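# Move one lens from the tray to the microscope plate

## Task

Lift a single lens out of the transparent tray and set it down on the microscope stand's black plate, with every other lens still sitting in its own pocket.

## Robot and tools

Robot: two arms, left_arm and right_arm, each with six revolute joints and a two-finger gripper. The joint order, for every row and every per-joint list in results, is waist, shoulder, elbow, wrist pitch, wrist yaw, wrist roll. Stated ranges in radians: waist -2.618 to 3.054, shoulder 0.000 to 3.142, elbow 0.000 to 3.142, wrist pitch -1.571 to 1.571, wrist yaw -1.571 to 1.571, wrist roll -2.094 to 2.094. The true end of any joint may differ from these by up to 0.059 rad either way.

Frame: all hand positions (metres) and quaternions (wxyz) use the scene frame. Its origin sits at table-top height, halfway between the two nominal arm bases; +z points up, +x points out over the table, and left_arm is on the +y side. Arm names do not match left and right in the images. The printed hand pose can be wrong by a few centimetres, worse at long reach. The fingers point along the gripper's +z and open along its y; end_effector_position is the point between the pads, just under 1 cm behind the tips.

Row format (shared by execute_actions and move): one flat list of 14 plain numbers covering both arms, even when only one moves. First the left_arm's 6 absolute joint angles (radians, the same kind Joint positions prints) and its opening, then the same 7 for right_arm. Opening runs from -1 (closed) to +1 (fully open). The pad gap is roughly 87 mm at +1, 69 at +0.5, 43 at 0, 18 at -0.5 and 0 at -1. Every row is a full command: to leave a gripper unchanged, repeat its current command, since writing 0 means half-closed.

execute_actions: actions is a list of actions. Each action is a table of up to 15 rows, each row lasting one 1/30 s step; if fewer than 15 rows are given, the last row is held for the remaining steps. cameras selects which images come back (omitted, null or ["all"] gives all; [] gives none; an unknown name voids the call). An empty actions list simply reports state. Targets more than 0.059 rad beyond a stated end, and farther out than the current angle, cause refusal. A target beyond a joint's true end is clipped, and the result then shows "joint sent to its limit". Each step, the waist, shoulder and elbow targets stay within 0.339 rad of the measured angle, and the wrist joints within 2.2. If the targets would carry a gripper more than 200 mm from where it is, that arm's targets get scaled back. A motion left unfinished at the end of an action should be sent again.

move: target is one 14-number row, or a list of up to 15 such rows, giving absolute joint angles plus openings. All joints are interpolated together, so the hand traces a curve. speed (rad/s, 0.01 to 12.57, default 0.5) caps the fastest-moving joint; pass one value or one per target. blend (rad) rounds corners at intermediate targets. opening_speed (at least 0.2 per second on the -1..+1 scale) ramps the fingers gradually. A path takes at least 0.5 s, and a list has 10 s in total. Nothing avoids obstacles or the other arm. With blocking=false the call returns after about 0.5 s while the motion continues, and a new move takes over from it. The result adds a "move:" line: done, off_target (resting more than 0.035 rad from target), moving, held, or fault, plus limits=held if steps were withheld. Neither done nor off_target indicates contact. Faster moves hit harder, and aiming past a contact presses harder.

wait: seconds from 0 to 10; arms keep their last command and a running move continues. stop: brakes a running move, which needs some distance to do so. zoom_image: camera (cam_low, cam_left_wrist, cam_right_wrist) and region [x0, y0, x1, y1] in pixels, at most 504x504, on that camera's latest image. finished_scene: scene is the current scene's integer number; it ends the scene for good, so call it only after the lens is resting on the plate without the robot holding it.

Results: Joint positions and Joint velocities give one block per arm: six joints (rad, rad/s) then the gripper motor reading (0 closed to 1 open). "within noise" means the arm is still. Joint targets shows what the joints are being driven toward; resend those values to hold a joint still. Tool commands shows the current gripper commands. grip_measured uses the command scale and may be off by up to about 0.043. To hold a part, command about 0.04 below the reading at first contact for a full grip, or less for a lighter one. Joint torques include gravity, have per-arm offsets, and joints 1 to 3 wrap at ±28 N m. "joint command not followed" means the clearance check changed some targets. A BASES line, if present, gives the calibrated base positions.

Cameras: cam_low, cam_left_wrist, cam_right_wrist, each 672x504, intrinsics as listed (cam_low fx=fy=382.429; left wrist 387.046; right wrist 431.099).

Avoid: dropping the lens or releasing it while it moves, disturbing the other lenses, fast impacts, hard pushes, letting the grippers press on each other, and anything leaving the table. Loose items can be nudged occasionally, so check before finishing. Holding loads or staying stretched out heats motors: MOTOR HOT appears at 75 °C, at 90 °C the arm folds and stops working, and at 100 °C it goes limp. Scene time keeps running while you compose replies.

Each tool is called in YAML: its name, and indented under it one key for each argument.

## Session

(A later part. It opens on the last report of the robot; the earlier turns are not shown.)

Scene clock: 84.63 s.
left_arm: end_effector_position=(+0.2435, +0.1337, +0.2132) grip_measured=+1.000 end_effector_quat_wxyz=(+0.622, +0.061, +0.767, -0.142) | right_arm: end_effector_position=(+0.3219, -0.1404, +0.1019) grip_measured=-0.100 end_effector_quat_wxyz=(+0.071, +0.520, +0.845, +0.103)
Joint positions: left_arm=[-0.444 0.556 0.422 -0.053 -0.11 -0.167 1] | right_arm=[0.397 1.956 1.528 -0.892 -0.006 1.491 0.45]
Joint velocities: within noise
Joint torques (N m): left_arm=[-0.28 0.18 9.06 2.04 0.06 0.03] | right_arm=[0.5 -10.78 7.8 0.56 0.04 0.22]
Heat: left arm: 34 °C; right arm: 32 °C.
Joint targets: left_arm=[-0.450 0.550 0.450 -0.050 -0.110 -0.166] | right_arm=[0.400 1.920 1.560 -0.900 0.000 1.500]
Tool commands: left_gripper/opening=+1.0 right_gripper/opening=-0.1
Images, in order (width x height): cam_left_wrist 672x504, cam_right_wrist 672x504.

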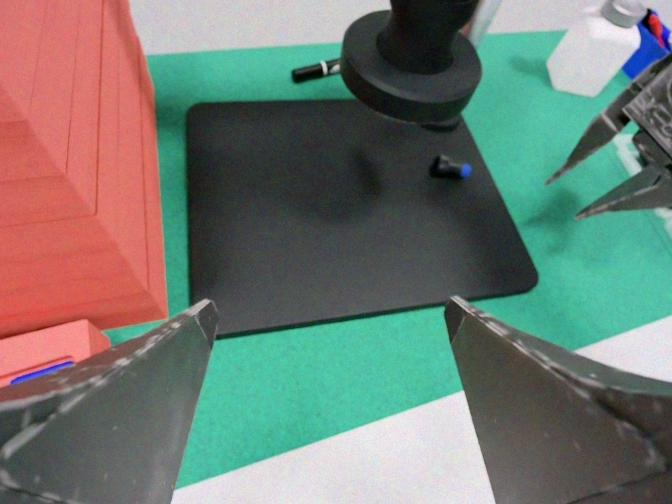

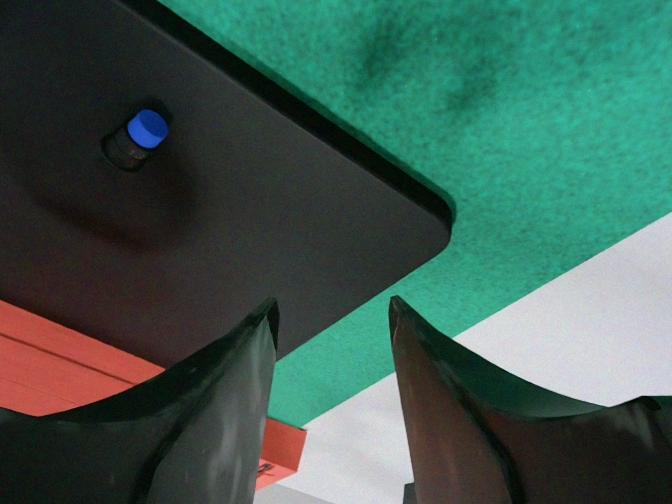

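wait:
  seconds: 1
  cameras: ["cam_right_wrist", "cam_left_wrist"]

wait:
  seconds: 1
  cameras: ["cam_low", "cam_left_wrist"]

Scene clock: 86.10 s.
left_arm: end_effector_position=(+0.2435, +0.1337, +0.2132) grip_measured=+1.000 end_effector_quat_wxyz=(+0.622, +0.061, +0.767, -0.142) | right_arm: end_effector_position=(+0.3219, -0.1404, +0.1019) grip_measured=-0.100 end_effector_quat_wxyz=(+0.071, +0.520, +0.845, +0.103)
Joint positions: left_arm=[-0.444 0.556 0.422 -0.053 -0.11 -0.167 1] | right_arm=[0.397 1.956 1.528 -0.892 -0.006 1.491 0.45]
Joint velocities: left_arm=[-0.007 -0.007 0.002 -0.154 -0.022 -0.037 0] | right_arm=[within noise]
Joint torques (N m): left_arm=[-0.29 0.2 9.07 2.04 0.06 0.03] | right_arm=[0.57 -10.71 7.97 0.63 0.05 0.18]
Heat: left arm: 34 °C; right arm: 32 °C.
Joint targets: left_arm=[-0.450 0.550 0.450 -0.050 -0.110 -0.166] | right_arm=[0.400 1.920 1.560 -0.900 0.000 1.500]
Tool commands: left_gripper/opening=+1.0 right_gripper/opening=-0.1
wait: 1.00 s; at rest from the start
Images, in order (width x height): cam_left_wrist 672x504, cam_right_wrist 672x504.

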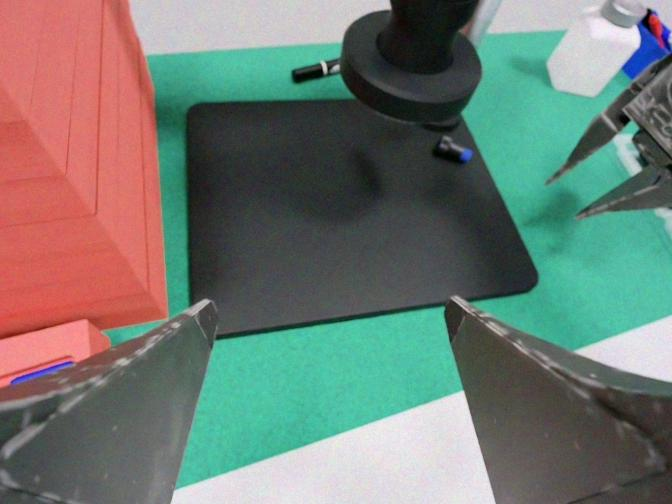

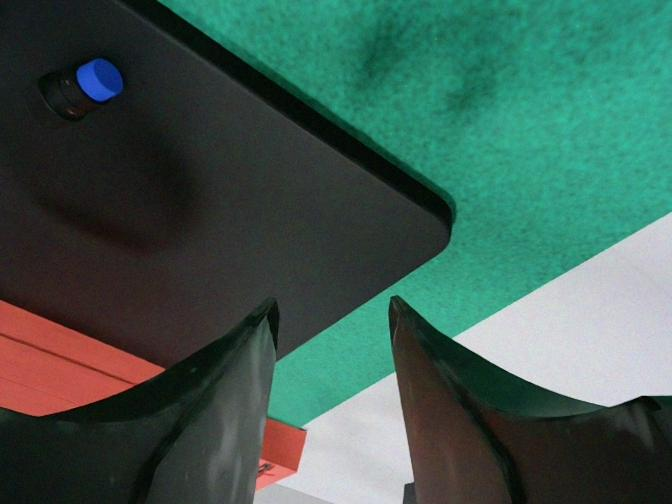

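Scene clock: 87.10 s.
left_arm: end_effector_position=(+0.2435, +0.1337, +0.2132) grip_measured=+1.000 end_effector_quat_wxyz=(+0.622, +0.061, +0.767, -0.142) | right_arm: end_effector_position=(+0.3219, -0.1404, +0.1019) grip_measured=-0.100 end_effector_quat_wxyz=(+0.071, +0.520, +0.845, +0.103)
Joint positions: left_arm=[-0.444 0.556 0.422 -0.053 -0.11 -0.167 1] | right_arm=[0.397 1.956 1.528 -0.892 -0.006 1.491 0.45]
Joint velocities: within noise
Joint torques (N m): left_arm=[-0.29 0.2 9.06 2.04 0.06 0.03] | right_arm=[0.59 -10.8 7.83 0.58 0.06 0.22]
Heat: left arm: 34 °C; right arm: 32 °C.
Joint targets: left_arm=[-0.450 0.550 0.450 -0.050 -0.110 -0.166] | right_arm=[0.400 1.920 1.560 -0.900 0.000 1.500]
Tool commands: left_gripper/opening=+1.0 right_gripper/opening=-0.1
wait: 1.00 s; at rest by 0.17 s
Images, in order (width x height): cam_low 672x504, cam_left_wrist 672x504.

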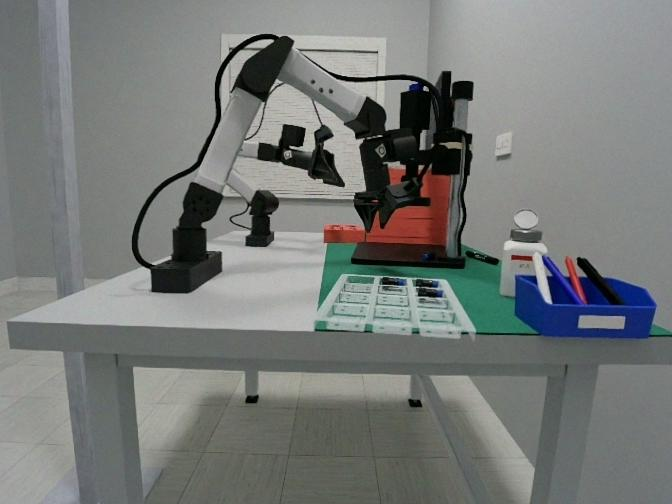

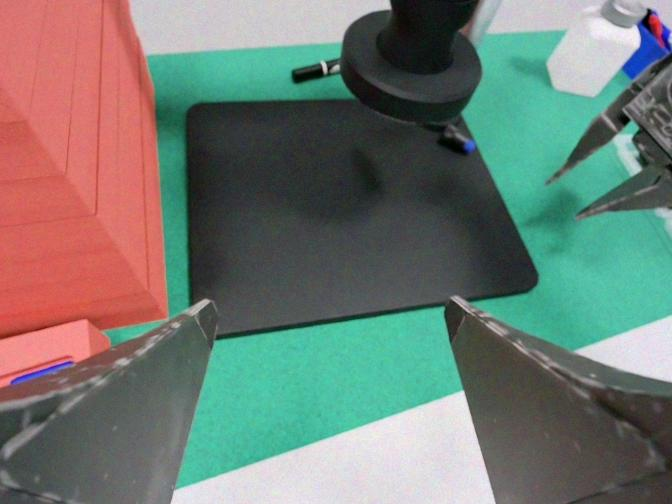

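wait:
  seconds: 1.5
  cameras: ["cam_low", "cam_left_wrist"]

zoom_image:
  camera: "cam_low"
  region: [390, 210, 490, 290]

zoom_image:
  camera: "cam_left_wrist"
  region: [380, 60, 540, 200]

Scene clock: 89.10 s.
left_arm: end_effector_position=(+0.2435, +0.1337, +0.2132) grip_measured=+1.000 end_effector_quat_wxyz=(+0.622, +0.061, +0.767, -0.142) | right_arm: end_effector_position=(+0.3219, -0.1404, +0.1019) grip_measured=-0.100 end_effector_quat_wxyz=(+0.071, +0.520, +0.845, +0.103)
Joint positions: left_arm=[-0.444 0.556 0.422 -0.053 -0.11 -0.167 1] | right_arm=[0.397 1.956 1.528 -0.892 -0.006 1.491 0.45]
Joint velocities: within noise
Joint torques (N m): left_arm=[-0.29 0.2 9.06 2.04 0.05 0.03] | right_arm=[0.49 -10.69 7.84 0.59 0.05 0.22]
Heat: left arm: 34 °C; right arm: 32 °C.
Joint targets: left_arm=[-0.450 0.550 0.450 -0.050 -0.110 -0.166] | right_arm=[0.400 1.920 1.560 -0.900 0.000 1.500]
Tool commands: left_gripper/opening=+1.0 right_gripper/opening=-0.1
wait: 1.50 s; at rest from the start
Images, in order (width x height): cam_low 672x504, cam_left_wrist 672x504.

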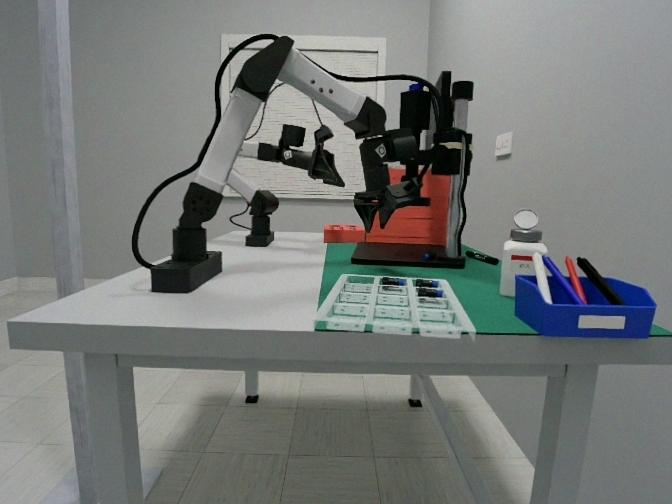

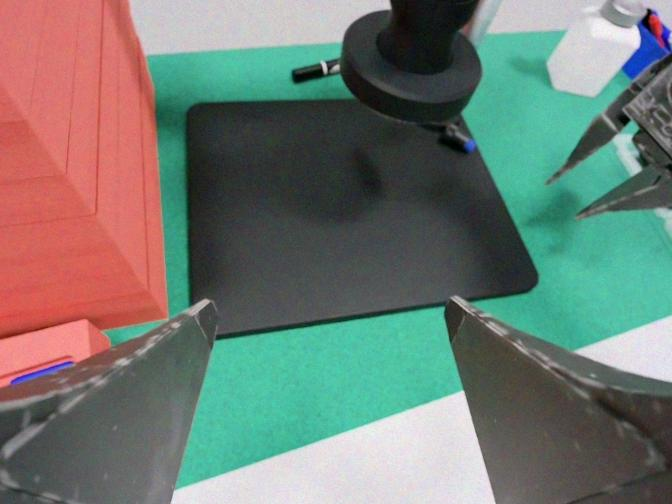

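Scaled by 5.040 from the camera's 672x504 image, which has a finer 960x720 frame.

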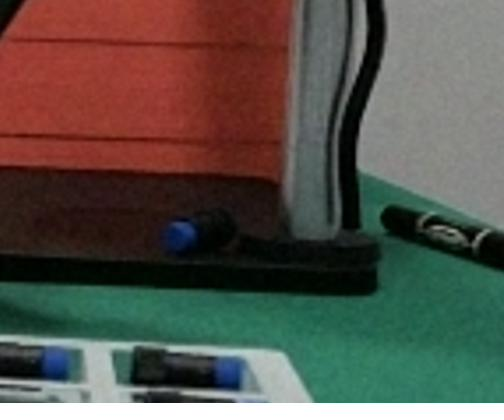

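Scaled by 3.150 from the camera's 672x504 image, which has a finer 960x720 frame.

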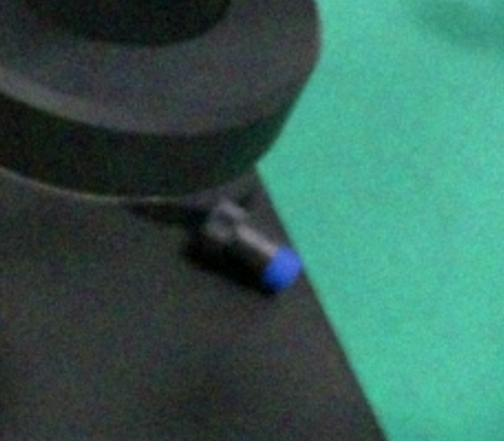

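finished_scene:
  scene: 1

The scene is finished: the task was done.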